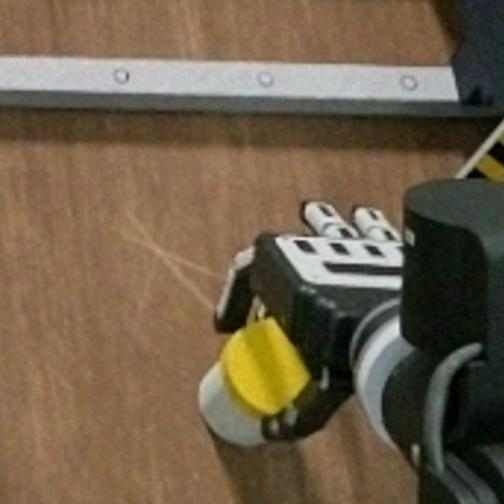

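Emit:
{"op": "move", "data": {"target": [[0,0,0,0,0,0,-1,-1,-0.7,-0.7,-1,1,-0.3,-0.3, 0,0,-0.008,0,0,0,-1,-1,0.2,0.2,0.2,1,-0.3,-0.88]], "speed": 0.05}}

Emit:
{"op": "move", "data": {"target": [[0,0,0,0,0,0,-1,-1,-0.7,-0.7,-1,1,-0.3,-0.3, 0,0,0,0,0,0,-1,-1,-0.8,-0.8,-1,1,-0.3,-0.7],[0,0,0,0,0,0,-1,-1,-0.7,-0.7,-1,1,-0.3,-0.3, 0,0,0.2,0,0,0,-1,-1,-0.8,-0.8,-1,1,-0.3,-0.7]], "speed": 0.1, "cameras": ["all"]}}

Emit:
{"op": "zoom_image", "data": {"camera": "cam_low", "region": [170, 210, 260, 300]}}

Scene clock: 884.90 s.
left_arm: end_effector_position=(+0.5249, -0.2739, +0.1940) hand_measured=(-1.000, -1.000, -0.700, -0.700, -1.000, +1.000) hand_load_n=(+0.0, +0.0, -0.5, +0.0, +0.0, +0.0) hand_stopped_by=(target, target, target, target, target, target) hand_force_limit=-0.30 hand_speed=-0.30 end_effector_quat_wxyz=(-0.313, +0.661, -0.632, +0.257) | right_arm: end_effector_position=(+0.2425, +0.0555, +0.0789) hand_measured=(-1.000, -1.000, -0.166, -0.120, -0.562, +1.000) hand_load_n=(+0.0, +0.0, +3.0, +3.5, +6.0, -0.5) hand_stopped_by=(target, target, force, force, force, target) hand_force_limit=-0.30 hand_speed=-0.88 end_effector_quat_wxyz=(-0.290, +0.644, -0.648, +0.286)
Joint positions: left_arm=[-0.553 1.529 1.305 -0.636 -0.48 -0.416] | right_arm=[0.175 0.433 0.307 -0.614 0.128 0.125]
Joint torques (N m): left_arm=[-1.55 -9.93 14.52 0.61 -0.41 -0.26] | right_arm=[1.85 1.14 8.39 2.35 -0.04 -0.11]
Heat: left arm: hottest elbow 44 °C; right arm: hottest elbow 36 °C.
Hand target: left_arm +0.5409, -0.2847, +0.2253; -0.318, +0.664, -0.616, +0.280 | right_arm +0.2485, +0.0539, +0.0794; -0.292, +0.643, -0.645, +0.293
Off the commanded pose: left_arm 0.037 m, 3 deg | right_arm 0.006 m, 1 deg.
move: done

Scene clock: 888.67 s.
left_arm: end_effector_position=(+0.5249, -0.2739, +0.1940) hand_measured=(-1.000, -1.000, -0.700, -0.700, -1.000, +1.000) hand_load_n=(+0.0, +0.0, +0.0, +0.0, +0.0, +0.0) hand_stopped_by=(target, target, target, target, target, target) hand_force_limit=-0.30 hand_speed=-0.30 end_effector_quat_wxyz=(-0.313, +0.661, -0.632, +0.257) | right_arm: end_effector_position=(+0.2379, +0.0547, +0.1667) hand_measured=(-1.000, -1.000, -0.800, -0.800, -1.000, +1.000) hand_load_n=(+0.0, +0.0, +0.0, +0.0, +0.0, +0.0) hand_stopped_by=(target, target, target, target, target, target) hand_force_limit=-0.30 hand_speed=-0.70 end_effector_quat_wxyz=(-0.277, +0.649, -0.652, +0.278)
Joint positions: left_arm=[-0.553 1.529 1.305 -0.636 -0.48 -0.416] | right_arm=[0.175 0.442 0.552 -0.882 0.128 0.125]
Joint torques (N m): left_arm=[-1.55 -9.99 14.52 0.61 -0.41 -0.26] | right_arm=[1.96 0.79 13.52 0.81 0.01 -0.11]
Heat: left arm: hottest elbow 44 °C; right arm: hottest elbow 37 °C.
Hand target: left_arm +0.5409, -0.2847, +0.2253; -0.318, +0.664, -0.616, +0.280 | right_arm +0.2485, +0.0539, +0.1994; -0.292, +0.643, -0.645, +0.293
Off the commanded pose: left_arm 0.037 m, 3 deg | right_arm 0.034 m, 3 deg.
move: off_target (right_arm)

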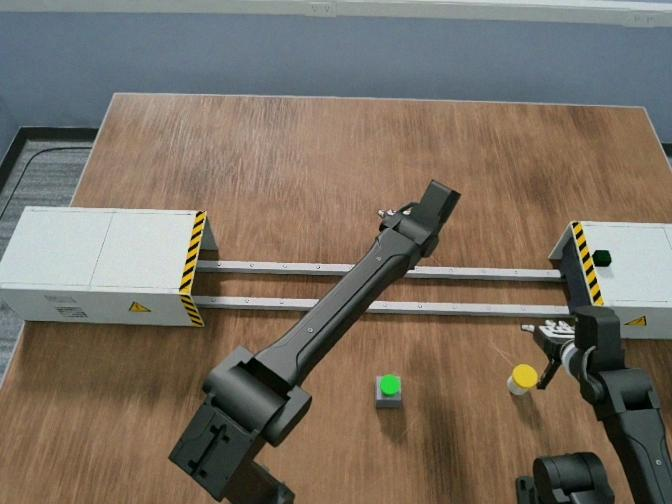

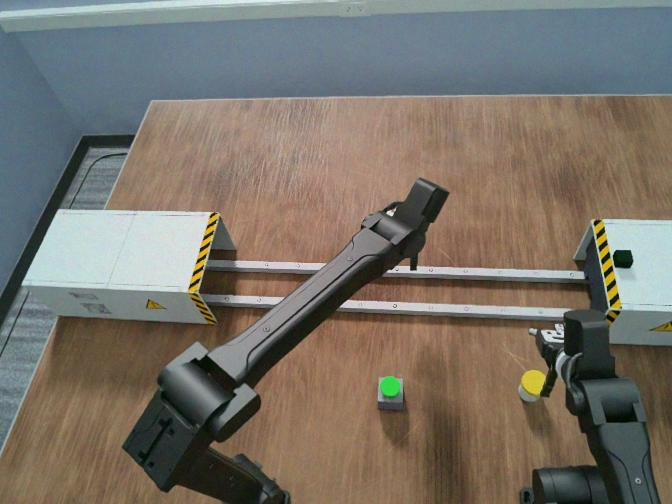

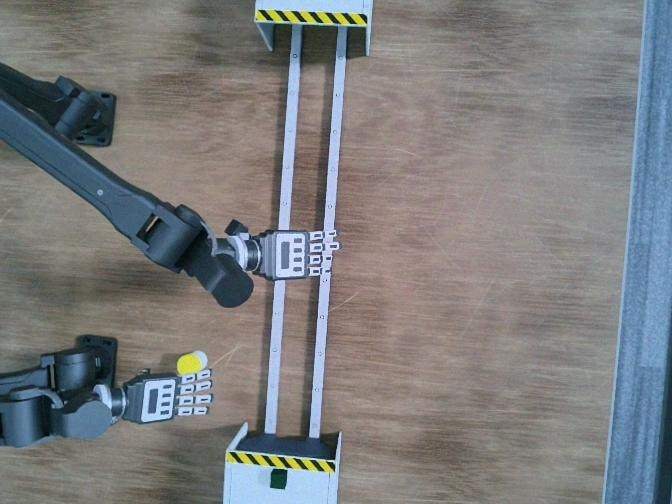

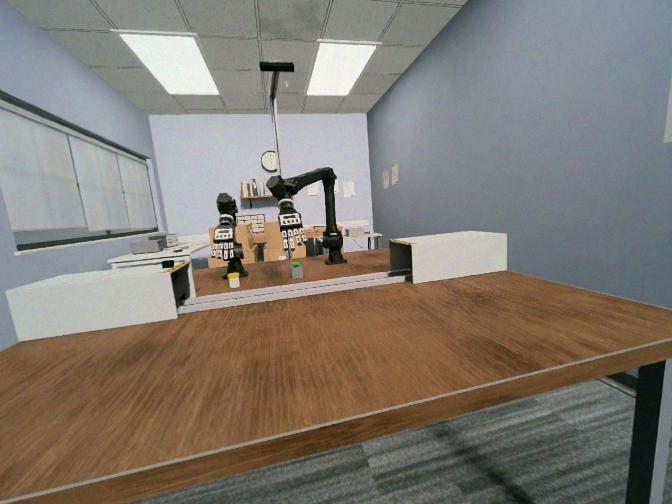

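Scaled by 5.600 from the camera's image (finer frame: 960x720).

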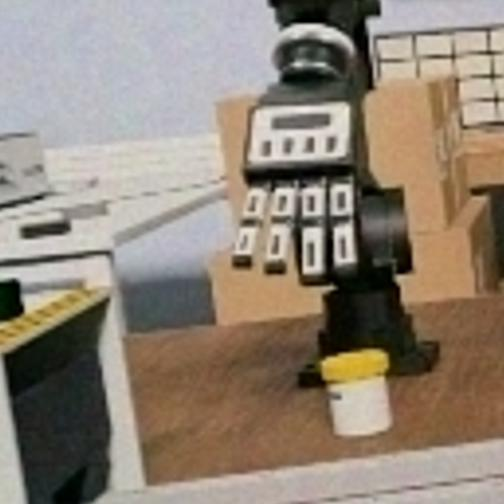

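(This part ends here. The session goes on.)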